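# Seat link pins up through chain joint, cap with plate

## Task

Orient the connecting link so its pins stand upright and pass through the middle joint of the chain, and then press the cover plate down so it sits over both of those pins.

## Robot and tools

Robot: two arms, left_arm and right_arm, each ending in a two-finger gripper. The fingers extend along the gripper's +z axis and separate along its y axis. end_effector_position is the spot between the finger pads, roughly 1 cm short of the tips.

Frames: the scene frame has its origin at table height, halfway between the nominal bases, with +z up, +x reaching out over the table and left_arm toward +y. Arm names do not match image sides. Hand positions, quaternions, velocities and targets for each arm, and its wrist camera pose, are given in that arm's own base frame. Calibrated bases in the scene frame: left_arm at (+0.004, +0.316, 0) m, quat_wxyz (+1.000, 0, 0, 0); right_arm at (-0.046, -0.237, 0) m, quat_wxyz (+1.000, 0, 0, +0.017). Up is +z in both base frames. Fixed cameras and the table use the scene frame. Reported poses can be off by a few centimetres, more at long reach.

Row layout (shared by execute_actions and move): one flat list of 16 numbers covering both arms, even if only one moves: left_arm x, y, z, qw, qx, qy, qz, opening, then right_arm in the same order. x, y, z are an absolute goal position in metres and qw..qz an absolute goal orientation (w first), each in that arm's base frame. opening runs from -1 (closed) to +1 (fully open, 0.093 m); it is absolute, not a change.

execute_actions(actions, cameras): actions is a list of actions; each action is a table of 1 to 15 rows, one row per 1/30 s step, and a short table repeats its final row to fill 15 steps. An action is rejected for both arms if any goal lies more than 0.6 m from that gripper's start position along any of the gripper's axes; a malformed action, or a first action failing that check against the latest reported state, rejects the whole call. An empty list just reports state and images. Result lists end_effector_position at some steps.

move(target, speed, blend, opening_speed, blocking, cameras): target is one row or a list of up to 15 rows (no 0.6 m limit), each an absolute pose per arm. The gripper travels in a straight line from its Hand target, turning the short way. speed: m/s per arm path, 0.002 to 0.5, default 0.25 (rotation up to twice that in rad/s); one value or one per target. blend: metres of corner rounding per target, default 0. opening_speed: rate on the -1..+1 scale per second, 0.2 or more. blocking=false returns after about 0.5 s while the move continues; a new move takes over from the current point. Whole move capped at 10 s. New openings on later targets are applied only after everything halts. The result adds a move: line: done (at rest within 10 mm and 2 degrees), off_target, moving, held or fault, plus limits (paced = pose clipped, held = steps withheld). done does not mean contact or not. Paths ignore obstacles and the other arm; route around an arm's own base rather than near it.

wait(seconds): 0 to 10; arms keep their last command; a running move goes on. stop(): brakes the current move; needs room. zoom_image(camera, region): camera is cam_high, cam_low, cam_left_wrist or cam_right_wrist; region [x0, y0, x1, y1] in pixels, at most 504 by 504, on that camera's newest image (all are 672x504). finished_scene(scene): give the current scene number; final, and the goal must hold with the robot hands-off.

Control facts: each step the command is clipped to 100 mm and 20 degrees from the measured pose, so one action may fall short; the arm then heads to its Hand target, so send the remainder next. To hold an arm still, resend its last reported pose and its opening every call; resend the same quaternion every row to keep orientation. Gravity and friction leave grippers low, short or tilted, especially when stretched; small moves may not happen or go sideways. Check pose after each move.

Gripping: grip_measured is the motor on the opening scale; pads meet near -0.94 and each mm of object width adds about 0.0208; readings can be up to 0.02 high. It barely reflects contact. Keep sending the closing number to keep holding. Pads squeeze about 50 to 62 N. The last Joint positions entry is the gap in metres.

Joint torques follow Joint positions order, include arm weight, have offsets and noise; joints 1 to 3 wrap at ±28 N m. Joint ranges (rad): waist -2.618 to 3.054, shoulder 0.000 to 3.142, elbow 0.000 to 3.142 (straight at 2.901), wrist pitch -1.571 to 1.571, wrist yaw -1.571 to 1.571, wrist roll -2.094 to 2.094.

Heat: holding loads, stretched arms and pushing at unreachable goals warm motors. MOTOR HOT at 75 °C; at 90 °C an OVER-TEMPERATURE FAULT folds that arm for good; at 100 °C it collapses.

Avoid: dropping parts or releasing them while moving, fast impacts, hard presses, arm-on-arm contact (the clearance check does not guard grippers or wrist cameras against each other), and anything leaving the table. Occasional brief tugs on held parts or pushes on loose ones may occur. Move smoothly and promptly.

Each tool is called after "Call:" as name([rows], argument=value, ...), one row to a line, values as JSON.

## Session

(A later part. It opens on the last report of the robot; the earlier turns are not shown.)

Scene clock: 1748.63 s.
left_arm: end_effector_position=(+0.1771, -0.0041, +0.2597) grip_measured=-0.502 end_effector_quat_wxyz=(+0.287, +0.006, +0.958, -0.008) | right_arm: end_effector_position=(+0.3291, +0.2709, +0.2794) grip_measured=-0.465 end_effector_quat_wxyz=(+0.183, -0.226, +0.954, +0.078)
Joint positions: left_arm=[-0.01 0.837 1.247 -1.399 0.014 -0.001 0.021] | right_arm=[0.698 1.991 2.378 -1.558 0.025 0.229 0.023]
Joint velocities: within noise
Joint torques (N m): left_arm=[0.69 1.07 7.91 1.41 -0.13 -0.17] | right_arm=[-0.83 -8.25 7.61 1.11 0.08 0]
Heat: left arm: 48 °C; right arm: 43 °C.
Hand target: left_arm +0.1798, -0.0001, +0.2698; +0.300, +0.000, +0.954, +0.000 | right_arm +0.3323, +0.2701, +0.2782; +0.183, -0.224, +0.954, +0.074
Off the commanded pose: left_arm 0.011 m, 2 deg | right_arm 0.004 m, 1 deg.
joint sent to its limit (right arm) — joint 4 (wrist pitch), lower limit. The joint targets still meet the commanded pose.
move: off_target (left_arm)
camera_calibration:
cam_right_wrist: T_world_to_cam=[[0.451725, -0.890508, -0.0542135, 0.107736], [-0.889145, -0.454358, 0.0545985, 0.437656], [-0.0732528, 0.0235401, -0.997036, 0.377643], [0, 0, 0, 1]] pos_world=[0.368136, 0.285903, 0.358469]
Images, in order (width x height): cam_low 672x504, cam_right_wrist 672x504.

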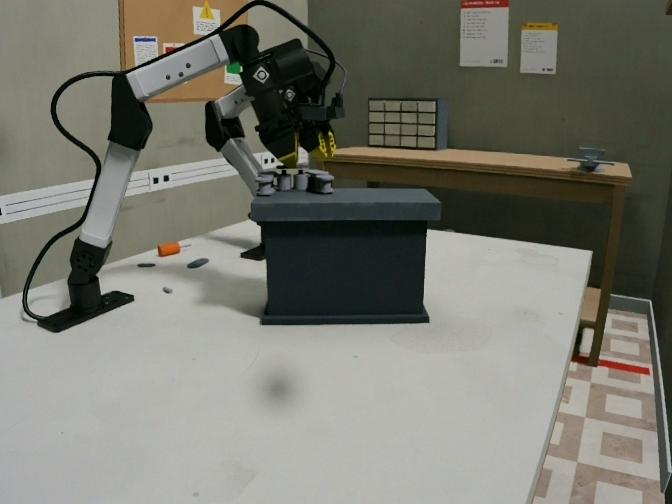

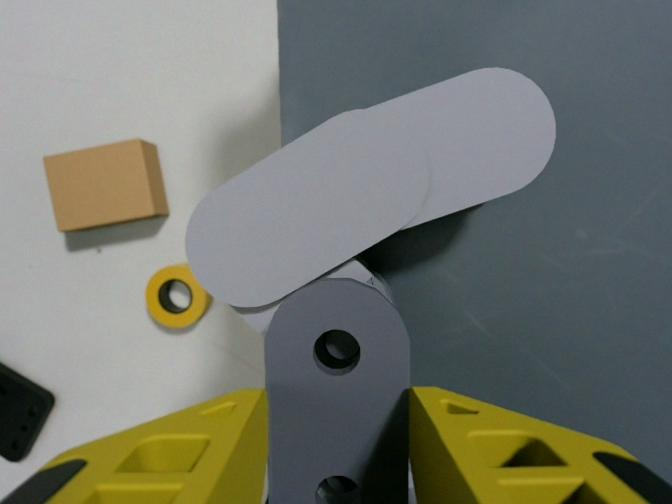

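Call:
move([
  [0.18,0.0,0.27,0.3,0,0.954,0,-0.5, 0.3333,0.2692,0.2785,0.1764,-0.2242,0.9562,0.0711,-0.6],
], speed=0.06, cameras=["cam_right_wrist","cam_low"])

Call:
zoom_image(camera="cam_right_wrist", region=[290, 440, 390, 504])

Call:
zoom_image(camera="cam_right_wrist", region=[290, 310, 390, 390])

Scene clock: 1760.37 s.
left_arm: end_effector_position=(+0.1771, -0.0041, +0.2597) grip_measured=-0.502 end_effector_quat_wxyz=(+0.287, +0.006, +0.958, -0.008) | right_arm: end_effector_position=(+0.3291, +0.2709, +0.2794) grip_measured=-0.465 end_effector_quat_wxyz=(+0.183, -0.226, +0.954, +0.078)
Joint positions: left_arm=[-0.01 0.837 1.247 -1.399 0.014 -0.001 0.021] | right_arm=[0.698 1.991 2.378 -1.558 0.025 0.229 0.023]
Joint velocities: within noise
Joint torques (N m): left_arm=[0.69 1.07 7.92 1.42 -0.14 -0.17] | right_arm=[-1.05 -8.16 7.77 1.17 0.03 -0.05]
Heat: left arm: 48 °C; right arm: 43 °C.
Hand target: left_arm +0.1798, -0.0001, +0.2698; +0.300, +0.000, +0.954, +0.000 | right_arm +0.3331, +0.2691, +0.2782; +0.183, -0.224, +0.954, +0.074
Off the commanded pose: left_arm 0.011 m, 2 deg | right_arm 0.005 m, 1 deg.
joint sent to its limit (right arm) — joint 4 (wrist pitch), lower limit. The joint targets still meet the commanded pose.
move: off_target (left_arm)
camera_calibration:
cam_right_wrist: T_world_to_cam=[[0.451725, -0.890508, -0.0542135, 0.107736], [-0.889145, -0.454358, 0.0545985, 0.437656], [-0.0732528, 0.0235401, -0.997036, 0.377643], [0, 0, 0, 1]] pos_world=[0.368136, 0.285903, 0.358469]
Images, in order (width x height): cam_low 672x504, cam_right_wrist 672x504.

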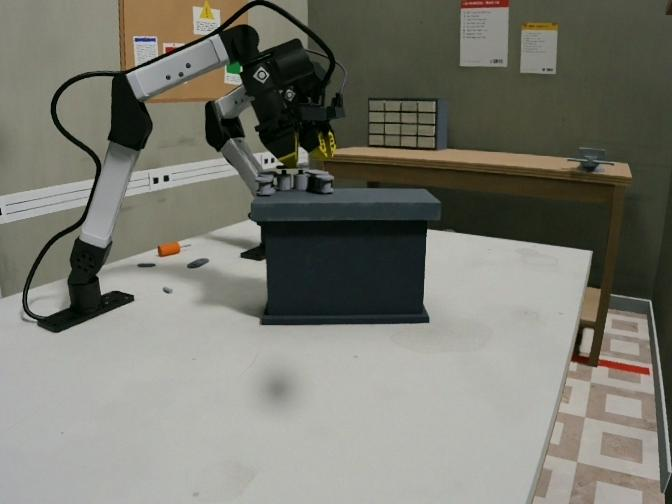

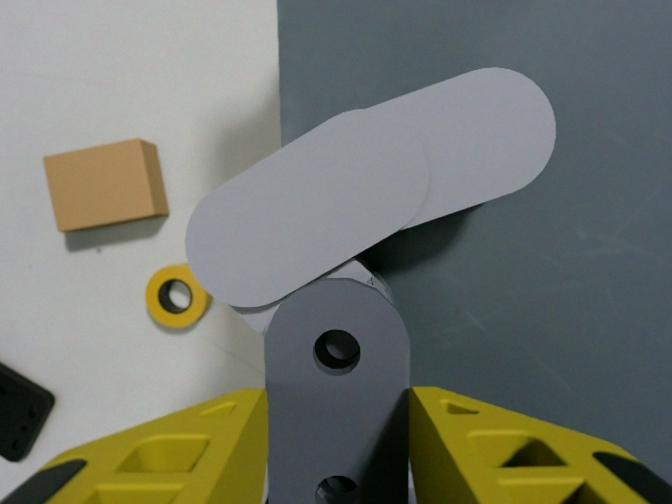

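Scaled by 5.040 from the camera's 672x504 image, which has a finer 960x720 frame.

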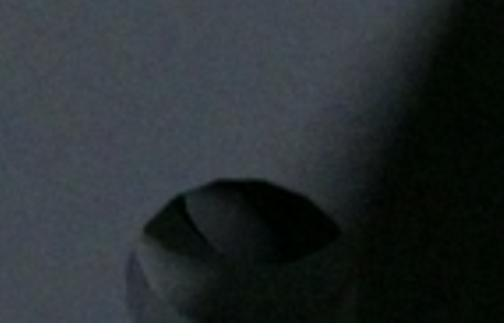

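Scaled by 5.040 from the camera's 672x504 image, which has a finer 960x720 frame.

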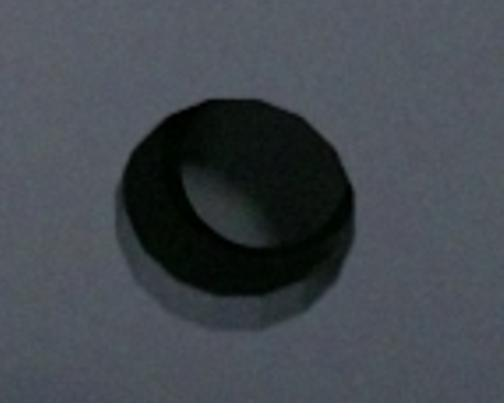

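Call:
move([
  [0.18,0.0,0.27,0.3,0,0.954,0,-0.5, 0.3339,0.2685,0.2785,0.1764,-0.2242,0.9562,0.0711,-0.6],
], speed=0.06, cameras=["cam_right_wrist","cam_low"])

Call:
zoom_image(camera="cam_right_wrist", region=[290, 440, 390, 504])

Call:
zoom_image(camera="cam_right_wrist", region=[290, 310, 390, 390])

Scene clock: 1766.90 s.
left_arm: end_effector_position=(+0.1771, -0.0041, +0.2597) grip_measured=-0.502 end_effector_quat_wxyz=(+0.287, +0.006, +0.958, -0.008) | right_arm: end_effector_position=(+0.3291, +0.2709, +0.2794) grip_measured=-0.465 end_effector_quat_wxyz=(+0.183, -0.226, +0.954, +0.078)
Joint positions: left_arm=[-0.01 0.837 1.247 -1.399 0.014 -0.001 0.021] | right_arm=[0.698 1.991 2.378 -1.558 0.025 0.228 0.023]
Joint velocities: within noise
Joint torques (N m): left_arm=[0.69 1.09 7.92 1.41 -0.14 -0.17] | right_arm=[-1.02 -8.25 7.76 1.17 0.07 -0.11]
Heat: left arm: 48 °C; right arm: 43 °C.
Hand target: left_arm +0.1798, -0.0001, +0.2698; +0.300, +0.000, +0.954, +0.000 | right_arm +0.3337, +0.2684, +0.2782; +0.183, -0.224, +0.954, +0.074
Off the commanded pose: left_arm 0.011 m, 2 deg | right_arm 0.005 m, 1 deg.
joint sent to its limit (right arm) — joint 4 (wrist pitch), lower limit. The joint targets still meet the commanded pose.
move: off_target (left_arm)
camera_calibration:
cam_right_wrist: T_world_to_cam=[[0.45236, -0.890204, -0.0539204, 0.107363], [-0.888835, -0.454969, 0.0545506, 0.437733], [-0.0730933, 0.0232498, -0.997054, 0.377674], [0, 0, 0, 1]] pos_world=[0.368111, 0.285949, 0.358472]
Images, in order (width x height): cam_low 672x504, cam_right_wrist 672x504.

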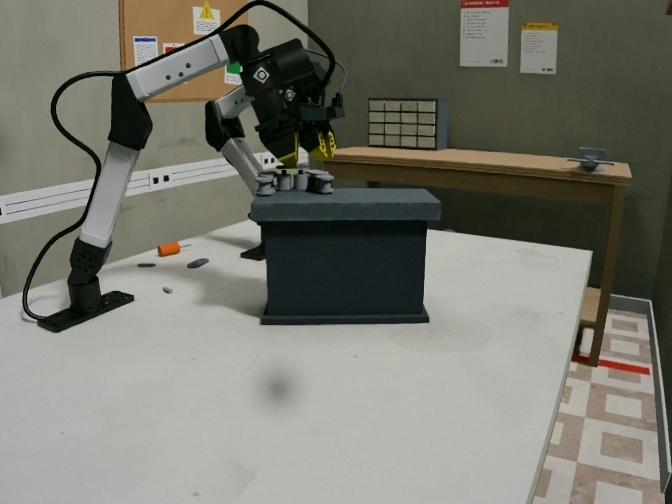

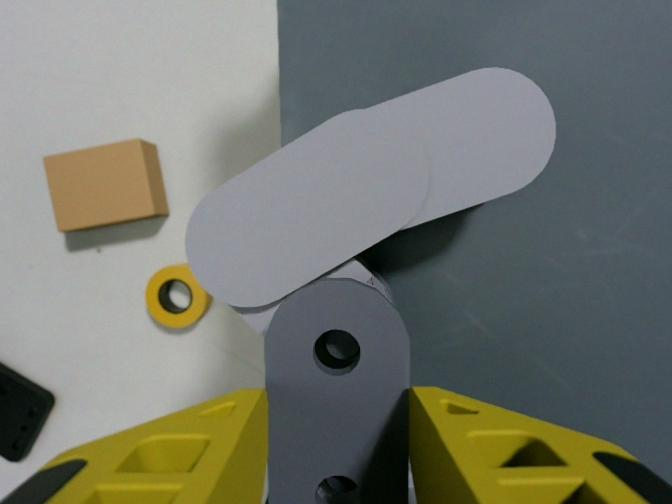

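Scaled by 5.040 from the camera's 672x504 image, which has a finer 960x720 frame.

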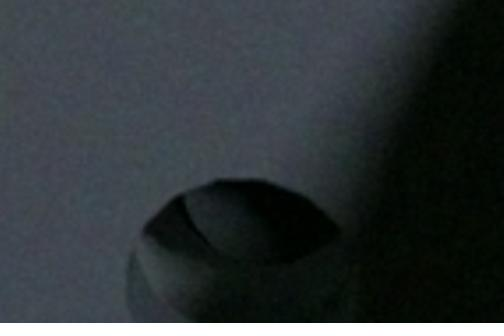

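Scaled by 5.040 from the camera's 672x504 image, which has a finer 960x720 frame.

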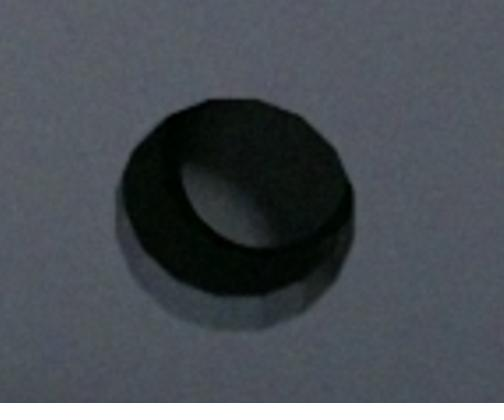

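Call:
zoom_image(camera="cam_low", region=[265, 155, 335, 200])

Scaled by 7.200 from the camera's 672x504 image, which has a finer 960x720 frame.

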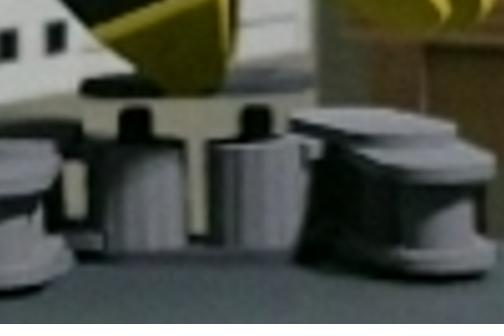

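Call:
move([
  [0.18,0.0,0.27,0.3,0,0.954,0,-0.5, 0.3353,0.2665,0.2785,0.1764,-0.2242,0.9562,0.0711,-0.6],
], speed=0.06, cameras=[])

Scene clock: 1784.73 s.
left_arm: end_effector_position=(+0.1771, -0.0041, +0.2597) grip_measured=-0.502 end_effector_quat_wxyz=(+0.287, +0.006, +0.958, -0.008) | right_arm: end_effector_position=(+0.3316, +0.2677, +0.2794) grip_measured=-0.465 end_effector_quat_wxyz=(+0.184, -0.224, +0.954, +0.077)
Joint positions: left_arm=[-0.01 0.837 1.247 -1.399 0.014 -0.001 0.021] | right_arm=[0.689 1.991 2.378 -1.558 0.025 0.224 0.023]
Joint velocities: within noise
Joint torques (N m): left_arm=[0.69 1.09 7.91 1.42 -0.13 -0.17] | right_arm=[-0.95 -8.06 7.62 1.16 0.01 -0.1]
Heat: left arm: 48 °C; right arm: 43 °C.
Hand target: left_arm +0.1798, -0.0001, +0.2698; +0.300, +0.000, +0.954, +0.000 | right_arm +0.3352, +0.2664, +0.2782; +0.183, -0.224, +0.955, +0.074
Off the commanded pose: left_arm 0.011 m, 2 deg | right_arm 0.004 m, 1 deg.
joint sent to its limit (right arm) — joint 4 (wrist pitch), lower limit. The joint targets still meet the commanded pose.
move: off_target (left_arm)
No camera images: "cameras" was empty.

Call:
move([
  [0.18,0.0,0.27,0.3,0,0.954,0,-0.5, 0.3109,0.2673,0.281,0.1764,-0.2242,0.9562,0.0711,-0.6],
  [0.18,0.0,0.27,0.3,0,0.954,0,-0.5, 0.3321,0.2706,0.2780,0.1764,-0.2242,0.9562,0.0711,-0.6],
], speed=0.06, cameras=["cam_right_wrist","cam_low"])

Call:
zoom_image(camera="cam_right_wrist", region=[290, 440, 390, 504])

Call:
zoom_image(camera="cam_right_wrist", region=[290, 310, 390, 390])

Scene clock: 1802.67 s.
left_arm: end_effector_position=(+0.1771, -0.0041, +0.2597) grip_measured=-0.502 end_effector_quat_wxyz=(+0.287, +0.006, +0.958, -0.008) | right_arm: end_effector_position=(+0.3292, +0.2714, +0.2786) grip_measured=-0.465 end_effector_quat_wxyz=(+0.183, -0.223, +0.954, +0.076)
Joint positions: left_arm=[-0.01 0.837 1.247 -1.399 0.014 -0.001 0.021] | right_arm=[0.702 1.992 2.376 -1.556 0.031 0.237 0.023]
Joint velocities: within noise
Joint torques (N m): left_arm=[0.69 1.06 7.92 1.41 -0.14 -0.17] | right_arm=[-0.75 -8.34 7.56 1.14 0.02 -0.03]
Heat: left arm: 48 °C; right arm: 44 °C.
Hand target: left_arm +0.1798, -0.0001, +0.2698; +0.300, +0.000, +0.954, +0.000 | right_arm +0.3319, +0.2705, +0.2777; +0.182, -0.224, +0.955, +0.074
Off the commanded pose: left_arm 0.011 m, 2 deg | right_arm 0.003 m, 1 deg.
joint sent to its limit (right arm) — joint 4 (wrist pitch), lower limit. The joint targets still meet the commanded pose.
move: off_target (left_arm)
camera_calibration:
cam_right_wrist: T_world_to_cam=[[0.445918, -0.893568, -0.0519029, 0.110218], [-0.892139, -0.4484, 0.0550019, 0.437285], [-0.0724212, 0.0217782, -0.997136, 0.37712], [0, 0, 0, 1]] pos_world=[0.368282, 0.286352, 0.357709]
Images, in order (width x height): cam_low 672x504, cam_right_wrist 672x504.

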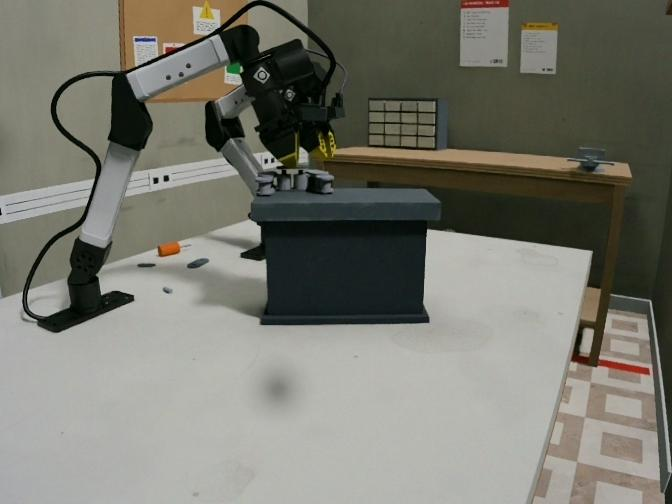

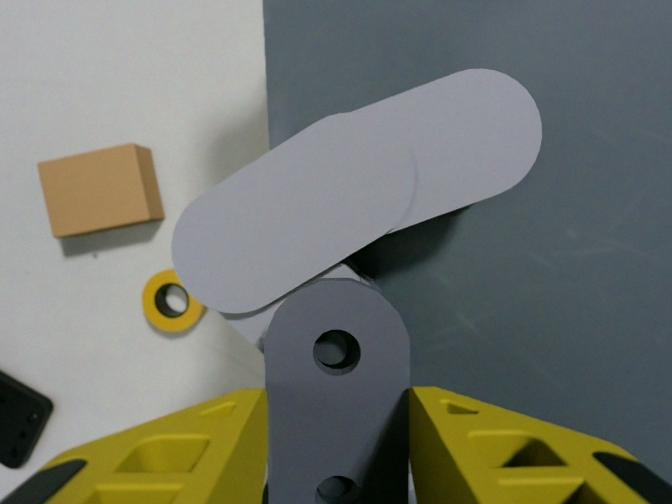

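Scaled by 5.040 from the camera's 672x504 image, which has a finer 960x720 frame.

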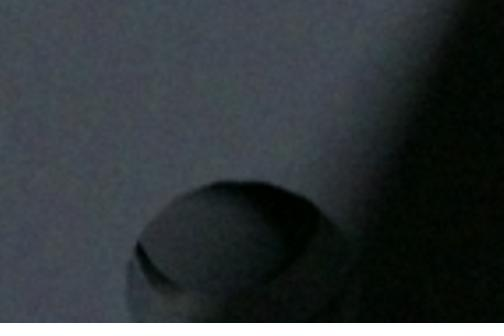

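Scaled by 5.040 from the camera's 672x504 image, which has a finer 960x720 frame.

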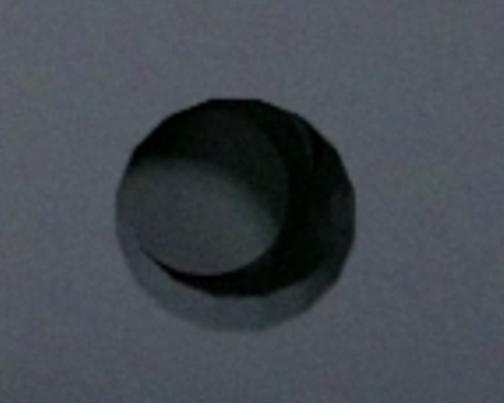

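Call:
move([
  [0.18,0.0,0.27,0.3,0,0.954,0,-0.5, 0.2820,0.2480,0.305,0.190,-0.2415,0.9487,0.0756,-0.6],
], speed=0.15, cameras=["cam_right_wrist","cam_low","cam_high"])

Call:
zoom_image(camera="cam_low", region=[245, 150, 355, 210])

Call:
zoom_image(camera="cam_right_wrist", region=[200, 50, 450, 300])

Scene clock: 1816.57 s.
left_arm: end_effector_position=(+0.1771, -0.0041, +0.2597) grip_measured=-0.502 end_effector_quat_wxyz=(+0.287, +0.006, +0.958, -0.008) | right_arm: end_effector_position=(+0.2847, +0.2505, +0.3055) grip_measured=-0.465 end_effector_quat_wxyz=(+0.198, -0.238, +0.947, +0.085)
Joint positions: left_arm=[-0.01 0.837 1.247 -1.399 0.014 -0.001 0.021] | right_arm=[0.737 1.793 2.212 -1.557 0.035 0.236 0.023]
Joint velocities: within noise
Joint torques (N m): left_arm=[0.69 1.07 7.91 1.41 -0.14 -0.17] | right_arm=[0.13 -8.27 4.92 1.18 0.12 -0.04]
Heat: left arm: 47 °C; right arm: 44 °C.
Hand target: left_arm +0.1798, -0.0001, +0.2698; +0.300, +0.000, +0.954, +0.000 | right_arm +0.2820, +0.2480, +0.3047; +0.196, -0.241, +0.947, +0.079
Off the commanded pose: left_arm 0.011 m, 2 deg | right_arm 0.004 m, 1 deg.
joint sent to its limit (right arm) — joint 4 (wrist pitch), lower limit. The joint targets still meet the commanded pose.
move: off_target (left_arm)
camera_calibration:
cam_right_wrist: T_world_to_cam=[[0.477653, -0.87676, -0.0560327, 0.100796], [-0.877377, -0.479338, 0.021098, 0.400665], [-0.0453565, 0.0390843, -0.998206, 0.389476], [0, 0, 0, 1]] pos_world=[0.321054, 0.265205, 0.385972]
Images, in order (width x height): cam_high 672x504, cam_low 672x504, cam_right_wrist 672x504.

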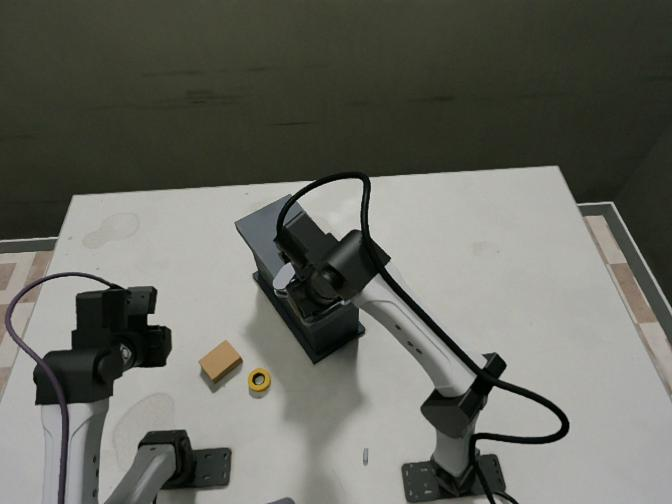

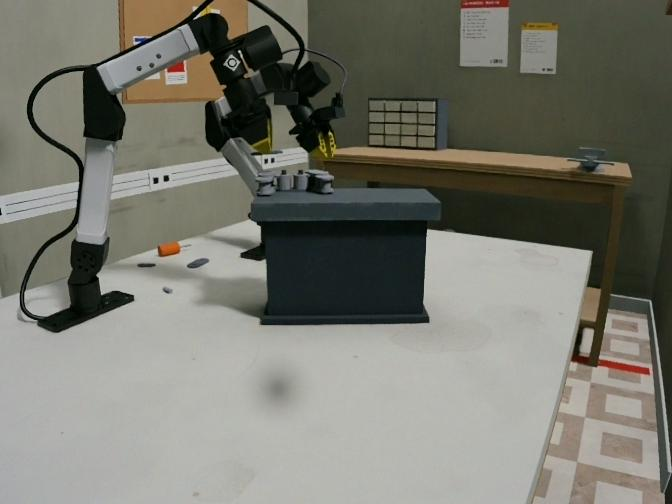

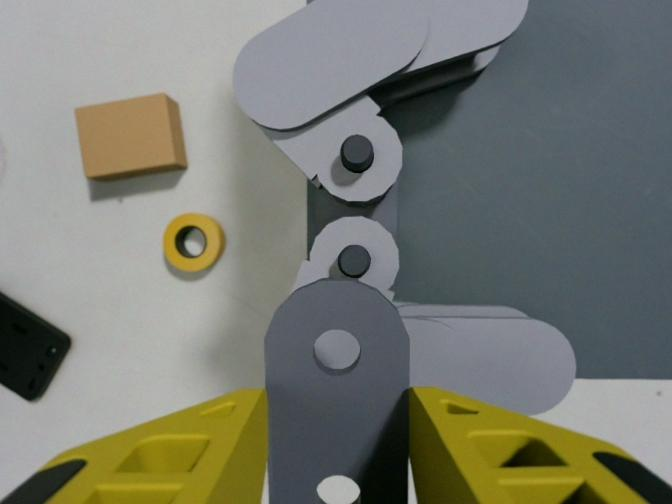

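Scaled by 4.582 from the camera's 672x504 image, which has a finer 960x720 frame.

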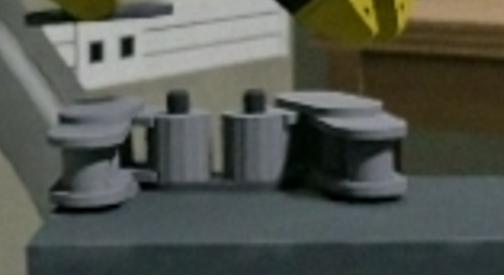

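Scaled by 2.016 from the camera's 672x504 image, which has a finer 960x720 frame.

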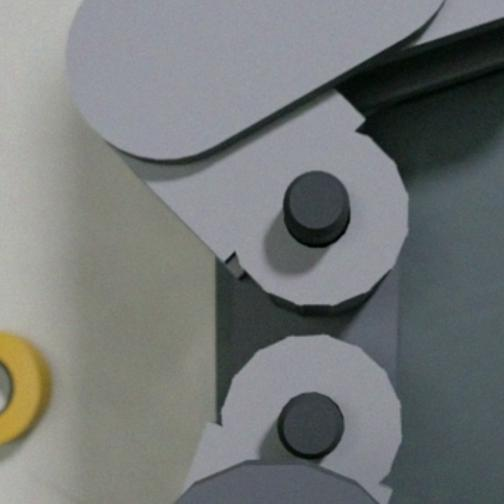

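Call:
move([
  [0.18,0.0,0.27,0.3,0,0.954,0,-0.5, 0.3125,0.2620,0.286,0.1764,-0.2242,0.9562,0.0711,-0.6],
  [0.18,0.0,0.27,0.3,0,0.954,0,-0.5, 0.3323,0.2700,0.2810,0.1764,-0.2242,0.9562,0.0711,-0.6],
], speed=0.06, cameras=["cam_right_wrist","cam_low"])

Call:
zoom_image(camera="cam_right_wrist", region=[290, 440, 390, 504])

Call:
zoom_image(camera="cam_right_wrist", region=[290, 310, 390, 390])

Scene clock: 1844.10 s.
left_arm: end_effector_position=(+0.1771, -0.0041, +0.2597) grip_measured=-0.502 end_effector_quat_wxyz=(+0.287, +0.006, +0.958, -0.008) | right_arm: end_effector_position=(+0.3297, +0.2704, +0.2811) grip_measured=-0.465 end_effector_quat_wxyz=(+0.187, -0.223, +0.954, +0.075)
Joint positions: left_arm=[-0.01 0.837 1.247 -1.399 0.014 -0.001 0.021] | right_arm=[0.701 1.989 2.381 -1.557 0.035 0.235 0.023]
Joint velocities: within noise
Joint torques (N m): left_arm=[0.68 1.07 7.94 1.41 -0.14 -0.18] | right_arm=[-0.81 -8.5 7.61 1.12 -0.09 -0.08]
Heat: left arm: 47 °C; right arm: 45 °C.
Hand target: left_arm +0.1798, -0.0001, +0.2698; +0.300, +0.000, +0.954, +0.000 | right_arm +0.3322, +0.2699, +0.2806; +0.186, -0.224, +0.954, +0.076
Off the commanded pose: left_arm 0.011 m, 2 deg | right_arm 0.003 m, 1 deg.
joint sent to its limit (right arm) — joint 4 (wrist pitch), lower limit. The joint targets still meet the commanded pose.
move: off_target (left_arm)
camera_calibration:
cam_right_wrist: T_world_to_cam=[[0.445625, -0.893894, -0.048696, 0.108527], [-0.892927, -0.447716, 0.0472377, 0.4395], [-0.0640275, 0.0224317, -0.997696, 0.376866], [0, 0, 0, 1]] pos_world=[0.368209, 0.285329, 0.360522]
Images, in order (width x height): cam_low 672x504, cam_right_wrist 672x504.

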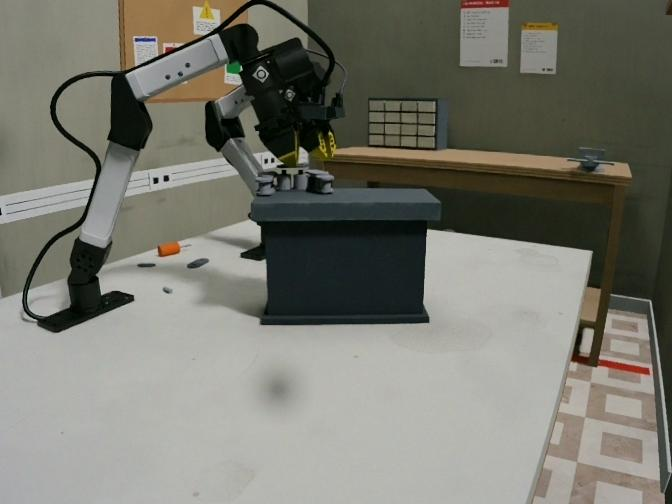

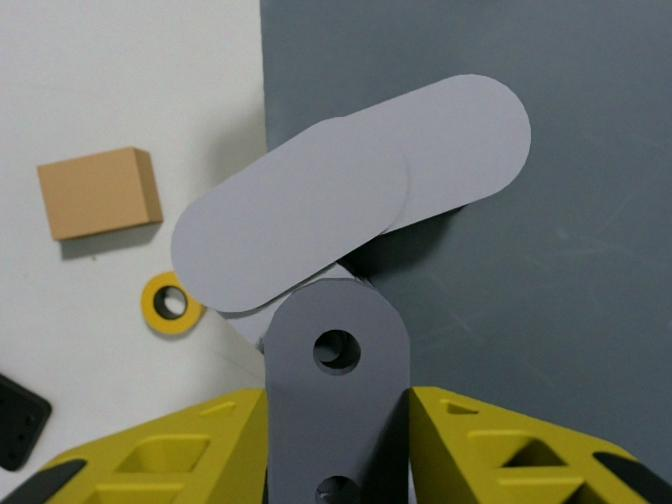

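Scaled by 5.040 from the camera's 672x504 image, which has a finer 960x720 frame.

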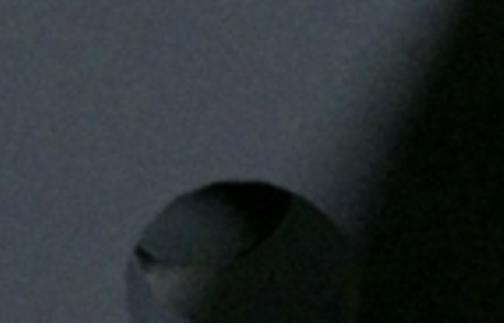

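Scaled by 5.040 from the camera's 672x504 image, which has a finer 960x720 frame.

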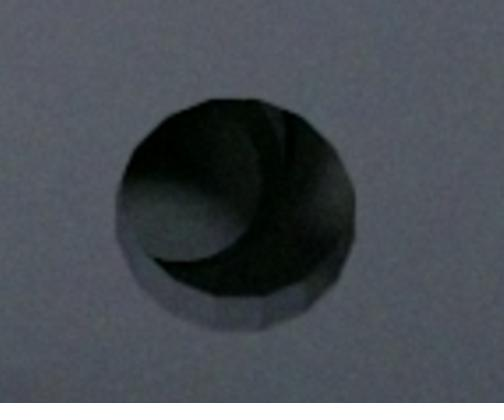

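Call:
move([
  [0.18,0.0,0.27,0.3,0,0.954,0,-0.5, 0.3080,0.2660,0.288,0.1753,-0.2384,0.9529,0.0737,-0.6],
  [0.18,0.0,0.27,0.3,0,0.954,0,-0.5, 0.3299,0.2716,0.2810,0.1753,-0.2384,0.9529,0.0737,-0.6],
], speed=0.06, cameras=["cam_right_wrist","cam_low"])

Call:
zoom_image(camera="cam_right_wrist", region=[290, 440, 390, 504])

Call:
zoom_image(camera="cam_right_wrist", region=[290, 310, 390, 390])

Scene clock: 1889.37 s.
left_arm: end_effector_position=(+0.1771, -0.0041, +0.2597) grip_measured=-0.502 end_effector_quat_wxyz=(+0.287, +0.006, +0.958, -0.008) | right_arm: end_effector_position=(+0.3278, +0.2712, +0.2809) grip_measured=-0.465 end_effector_quat_wxyz=(+0.186, -0.236, +0.951, +0.075)
Joint positions: left_arm=[-0.01 0.837 1.247 -1.399 0.014 -0.001 0.021] | right_arm=[0.703 1.986 2.377 -1.558 0.031 0.21 0.023]
Joint velocities: within noise
Joint torques (N m): left_arm=[0.68 1.07 7.94 1.41 -0.14 -0.17] | right_arm=[-1.06 -8.42 7.56 1.16 -0.13 -0.07]
Heat: left arm: 47 °C; right arm: 46 °C.
Hand target: left_arm +0.1798, -0.0001, +0.2698; +0.300, +0.000, +0.954, +0.000 | right_arm +0.3298, +0.2715, +0.2806; +0.184, -0.238, +0.951, +0.078
Off the commanded pose: left_arm 0.011 m, 2 deg | right_arm 0.002 m, 1 deg.
joint sent to its limit (right arm) — joint 4 (wrist pitch), lower limit. The joint targets still meet the commanded pose.
move: off_target (left_arm)
camera_calibration:
cam_right_wrist: T_world_to_cam=[[0.469443, -0.881943, -0.0424103, 0.0972548], [-0.8807, -0.471137, 0.0489765, 0.439966], [-0.0631756, 0.014359, -0.997899, 0.378468], [0, 0, 0, 1]] pos_world=[0.365732, 0.287623, 0.360249]
Images, in order (width x height): cam_low 672x504, cam_right_wrist 672x504.

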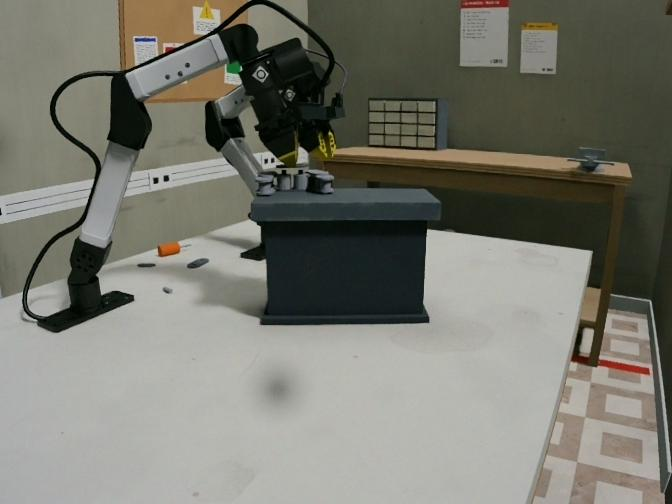

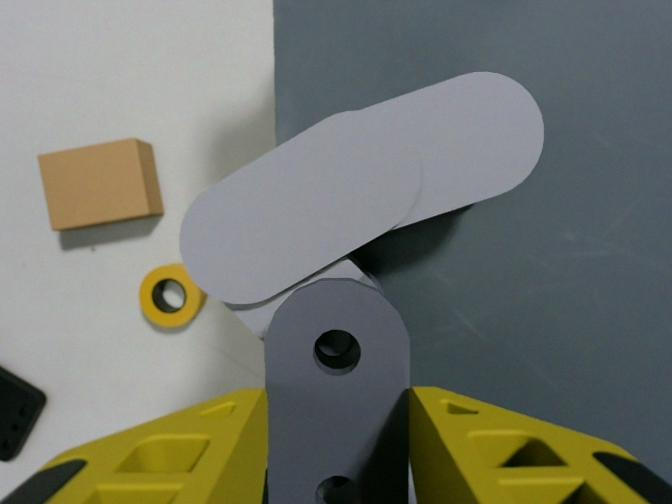

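Scaled by 5.040 from the camera's 672x504 image, which has a finer 960x720 frame.

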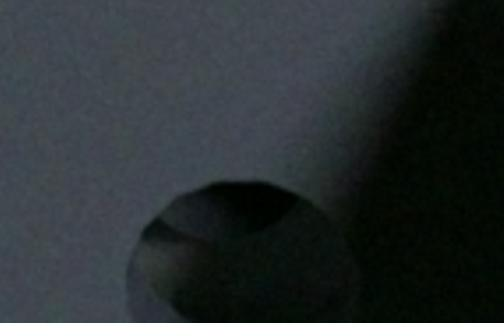

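Scaled by 5.040 from the camera's 672x504 image, which has a finer 960x720 frame.

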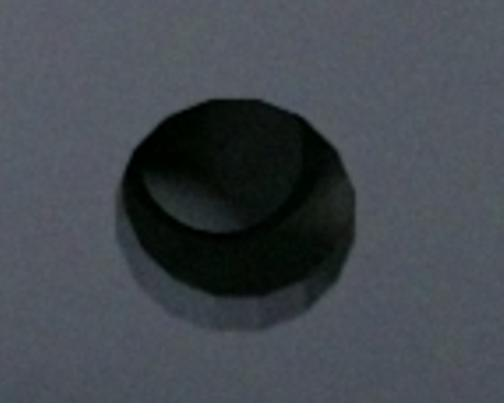

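Call:
move([
  [0.18,0.0,0.27,0.3,0,0.954,0,-0.5, 0.3050,0.2680,0.288,0.1753,-0.2384,0.9529,0.0737,-0.6],
  [0.18,0.0,0.27,0.3,0,0.954,0,-0.5, 0.3288,0.2722,0.2790,0.1753,-0.2384,0.9529,0.0737,-0.6],
], speed=0.06, cameras=["cam_right_wrist","cam_low"])

Call:
zoom_image(camera="cam_right_wrist", region=[290, 440, 390, 504])

Call:
zoom_image(camera="cam_right_wrist", region=[290, 310, 390, 390])

Scene clock: 1915.67 s.
left_arm: end_effector_position=(+0.1771, -0.0041, +0.2597) grip_measured=-0.502 end_effector_quat_wxyz=(+0.287, +0.006, +0.958, -0.008) | right_arm: end_effector_position=(+0.3269, +0.2714, +0.2783) grip_measured=-0.465 end_effector_quat_wxyz=(+0.182, -0.236, +0.952, +0.073)
Joint positions: left_arm=[-0.01 0.837 1.247 -1.399 0.014 -0.001 0.021] | right_arm=[0.705 1.987 2.37 -1.559 0.031 0.213 0.023]
Joint velocities: within noise
Joint torques (N m): left_arm=[0.7 1.07 7.94 1.41 -0.13 -0.17] | right_arm=[-0.84 -8.4 7.69 1.13 -0.12 -0.09]
Heat: left arm: 47 °C; right arm: 45 °C.
Hand target: left_arm +0.1798, -0.0001, +0.2698; +0.300, +0.000, +0.954, +0.000 | right_arm +0.3287, +0.2720, +0.2787; +0.181, -0.238, +0.951, +0.076
Off the commanded pose: left_arm 0.011 m, 2 deg | right_arm 0.002 m, 1 deg.
joint sent to its limit (right arm) — joint 4 (wrist pitch), lower limit. The joint targets still meet the commanded pose.
move: off_target (left_arm)
camera_calibration:
cam_right_wrist: T_world_to_cam=[[0.468119, -0.882664, -0.0420524, 0.0982476], [-0.880828, -0.469898, 0.0577725, 0.436631], [-0.070754, 0.00999653, -0.997444, 0.379402], [0, 0, 0, 1]] pos_world=[0.365449, 0.288099, 0.357339]
Images, in order (width x height): cam_low 672x504, cam_right_wrist 672x504.

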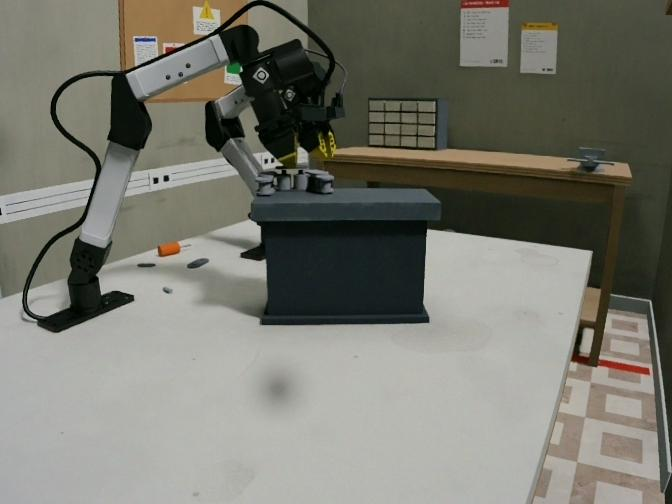

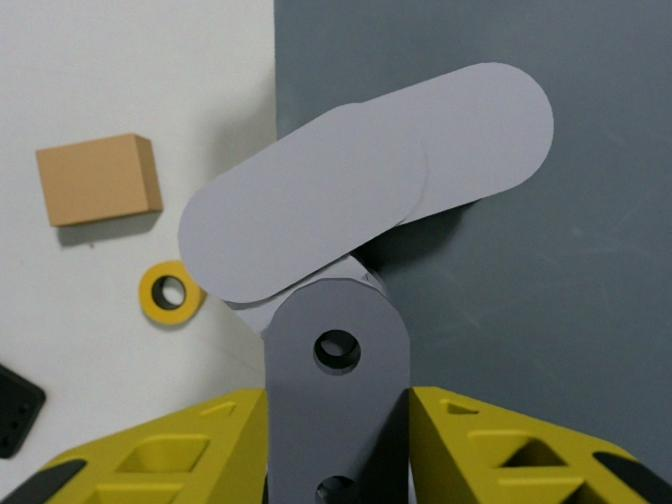

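Scaled by 5.040 from the camera's 672x504 image, which has a finer 960x720 frame.

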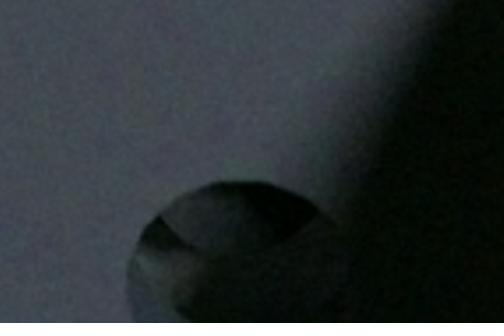

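Scaled by 5.040 from the camera's 672x504 image, which has a finer 960x720 frame.

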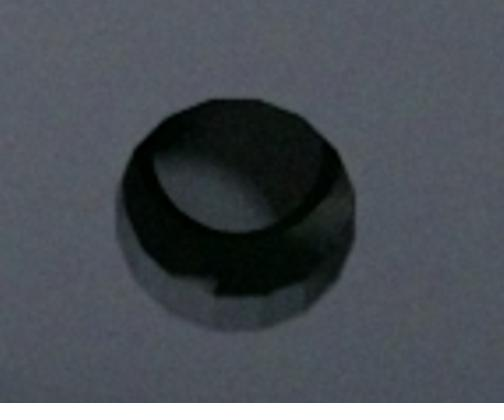

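Call:
move([
  [0.18,0.0,0.27,0.3,0,0.954,0,-0.5, 0.3300,0.2733,0.2750,0.1753,-0.2384,0.9529,0.0737,-0.6],
], speed=0.03, cameras=["cam_right_wrist","cam_low"])

Call:
zoom_image(camera="cam_right_wrist", region=[290, 440, 390, 504])

Call:
zoom_image(camera="cam_right_wrist", region=[290, 310, 390, 390])

Call:
zoom_image(camera="cam_low", region=[265, 155, 335, 200])

Scene clock: 1930.47 s.
left_arm: end_effector_position=(+0.1771, -0.0041, +0.2597) grip_measured=-0.502 end_effector_quat_wxyz=(+0.287, +0.006, +0.958, -0.008) | right_arm: end_effector_position=(+0.3278, +0.2721, +0.2754) grip_measured=-0.465 end_effector_quat_wxyz=(+0.179, -0.236, +0.952, +0.072)
Joint positions: left_arm=[-0.01 0.837 1.247 -1.399 0.014 -0.001 0.021] | right_arm=[0.705 1.994 2.37 -1.559 0.031 0.213 0.023]
Joint velocities: within noise
Joint torques (N m): left_arm=[0.69 1.09 7.92 1.41 -0.14 -0.17] | right_arm=[-0.83 -8.17 8.05 1.14 -0.08 -0.11]
Heat: left arm: 47 °C; right arm: 45 °C.
Hand target: left_arm +0.1798, -0.0001, +0.2698; +0.300, +0.000, +0.954, +0.000 | right_arm +0.3299, +0.2731, +0.2749; +0.177, -0.238, +0.952, +0.074
Off the commanded pose: left_arm 0.011 m, 2 deg | right_arm 0.003 m, 1 deg.
joint sent to its limit (right arm) — joint 4 (wrist pitch), lower limit. The joint targets still meet the commanded pose.
move: off_target (left_arm)
camera_calibration:
cam_right_wrist: T_world_to_cam=[[0.468521, -0.882537, -0.0402037, 0.0977035], [-0.880169, -0.470216, 0.0648019, 0.43589], [-0.0760945, 0.00502498, -0.997088, 0.379533], [0, 0, 0, 1]] pos_world=[0.366761, 0.289282, 0.354109]
Images, in order (width x height): cam_low 672x504, cam_right_wrist 672x504.

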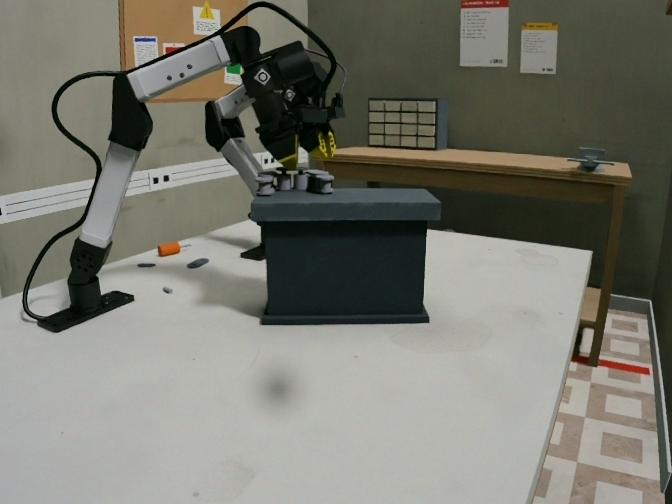

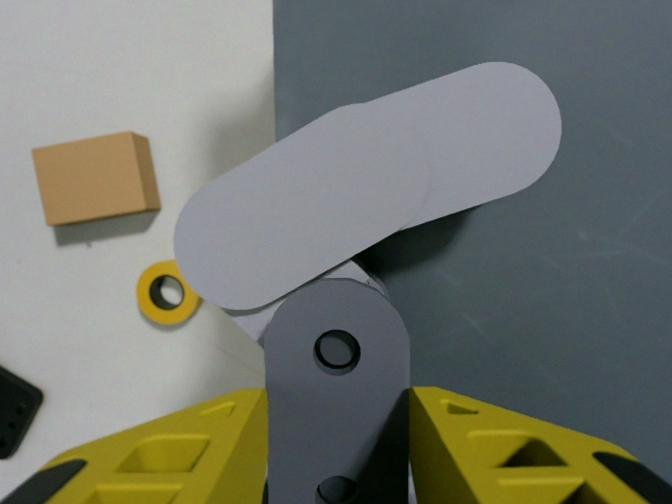

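Scaled by 5.040 from the camera's 672x504 image, which has a finer 960x720 frame.

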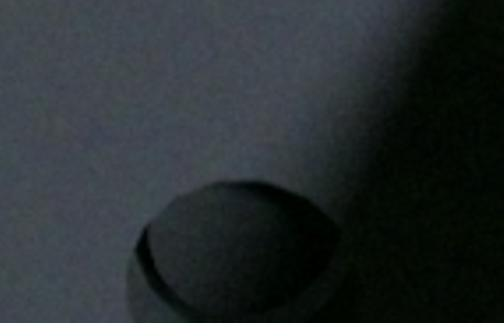

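Scaled by 5.040 from the camera's 672x504 image, which has a finer 960x720 frame.

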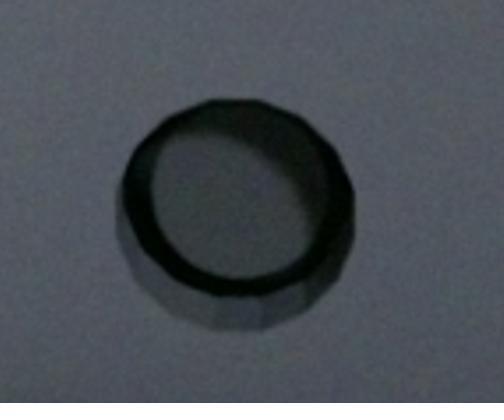

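Scaled by 7.200 from the camera's 672x504 image, which has a finer 960x720 frame.

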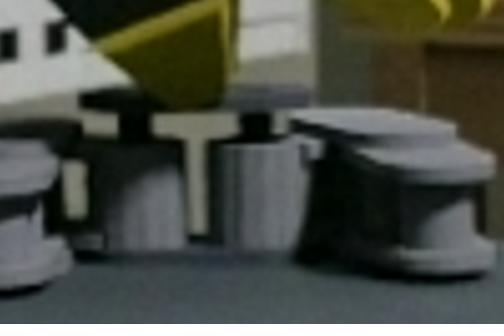

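Call:
move([
  [0.18,0.0,0.27,0.3,0,0.954,0,-0.5, 0.3293,0.2727,0.2715,0.1753,-0.2384,0.9529,0.0737,-0.6],
], speed=0.03, cameras=["cam_right_wrist","cam_low"])

Call:
zoom_image(camera="cam_right_wrist", region=[290, 440, 390, 504])

Call:
zoom_image(camera="cam_right_wrist", region=[290, 310, 390, 390])

Call:
zoom_image(camera="cam_low", region=[265, 155, 335, 200])

Scene clock: 1940.67 s.
left_arm: end_effector_position=(+0.1771, -0.0041, +0.2597) grip_measured=-0.502 end_effector_quat_wxyz=(+0.287, +0.006, +0.958, -0.008) | right_arm: end_effector_position=(+0.3278, +0.2721, +0.2754) grip_measured=-0.465 end_effector_quat_wxyz=(+0.179, -0.236, +0.952, +0.072)
Joint positions: left_arm=[-0.01 0.837 1.247 -1.399 0.014 -0.001 0.021] | right_arm=[0.705 1.994 2.37 -1.559 0.031 0.213 0.023]
Joint velocities: within noise
Joint torques (N m): left_arm=[0.68 1.09 7.95 1.42 -0.14 -0.17] | right_arm=[-0.87 -9.44 4.7 1.32 -0.05 -0.09]
Heat: left arm: 47 °C; right arm: 46 °C.
Hand target: left_arm +0.1798, -0.0001, +0.2698; +0.300, +0.000, +0.954, +0.000 | right_arm +0.3293, +0.2726, +0.2715; +0.175, -0.238, +0.952, +0.073
Off the commanded pose: left_arm 0.011 m, 2 deg | right_arm 0.004 m, 1 deg.
move: off_target (left_arm)
camera_calibration:
cam_right_wrist: T_world_to_cam=[[0.468521, -0.882537, -0.0402037, 0.0977035], [-0.880169, -0.470216, 0.0648019, 0.43589], [-0.0760945, 0.00502498, -0.997088, 0.379533], [0, 0, 0, 1]] pos_world=[0.366761, 0.289282, 0.354109]
Images, in order (width x height): cam_low 672x504, cam_right_wrist 672x504.

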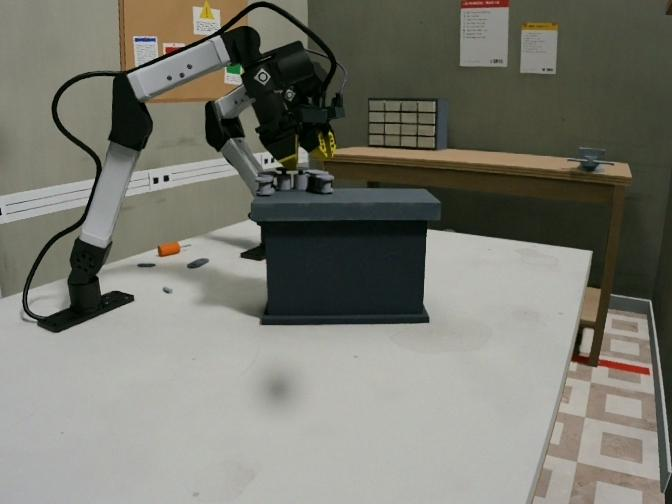

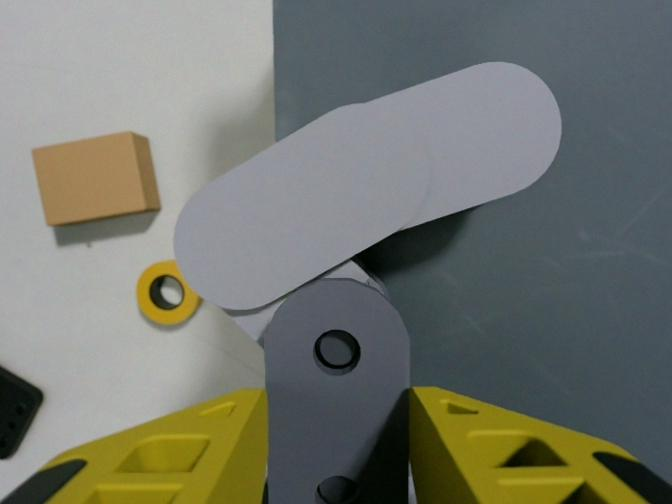

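Scaled by 5.040 from the camera's 672x504 image, which has a finer 960x720 frame.

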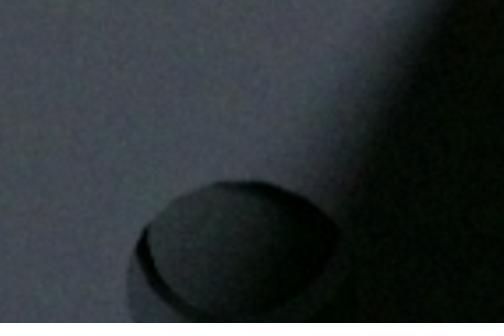

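Scaled by 5.040 from the camera's 672x504 image, which has a finer 960x720 frame.

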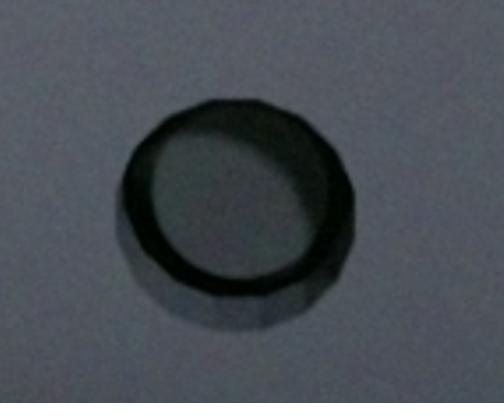

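Scaled by 7.200 from the camera's 672x504 image, which has a finer 960x720 frame.

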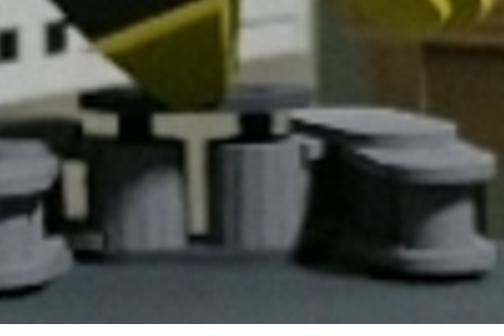

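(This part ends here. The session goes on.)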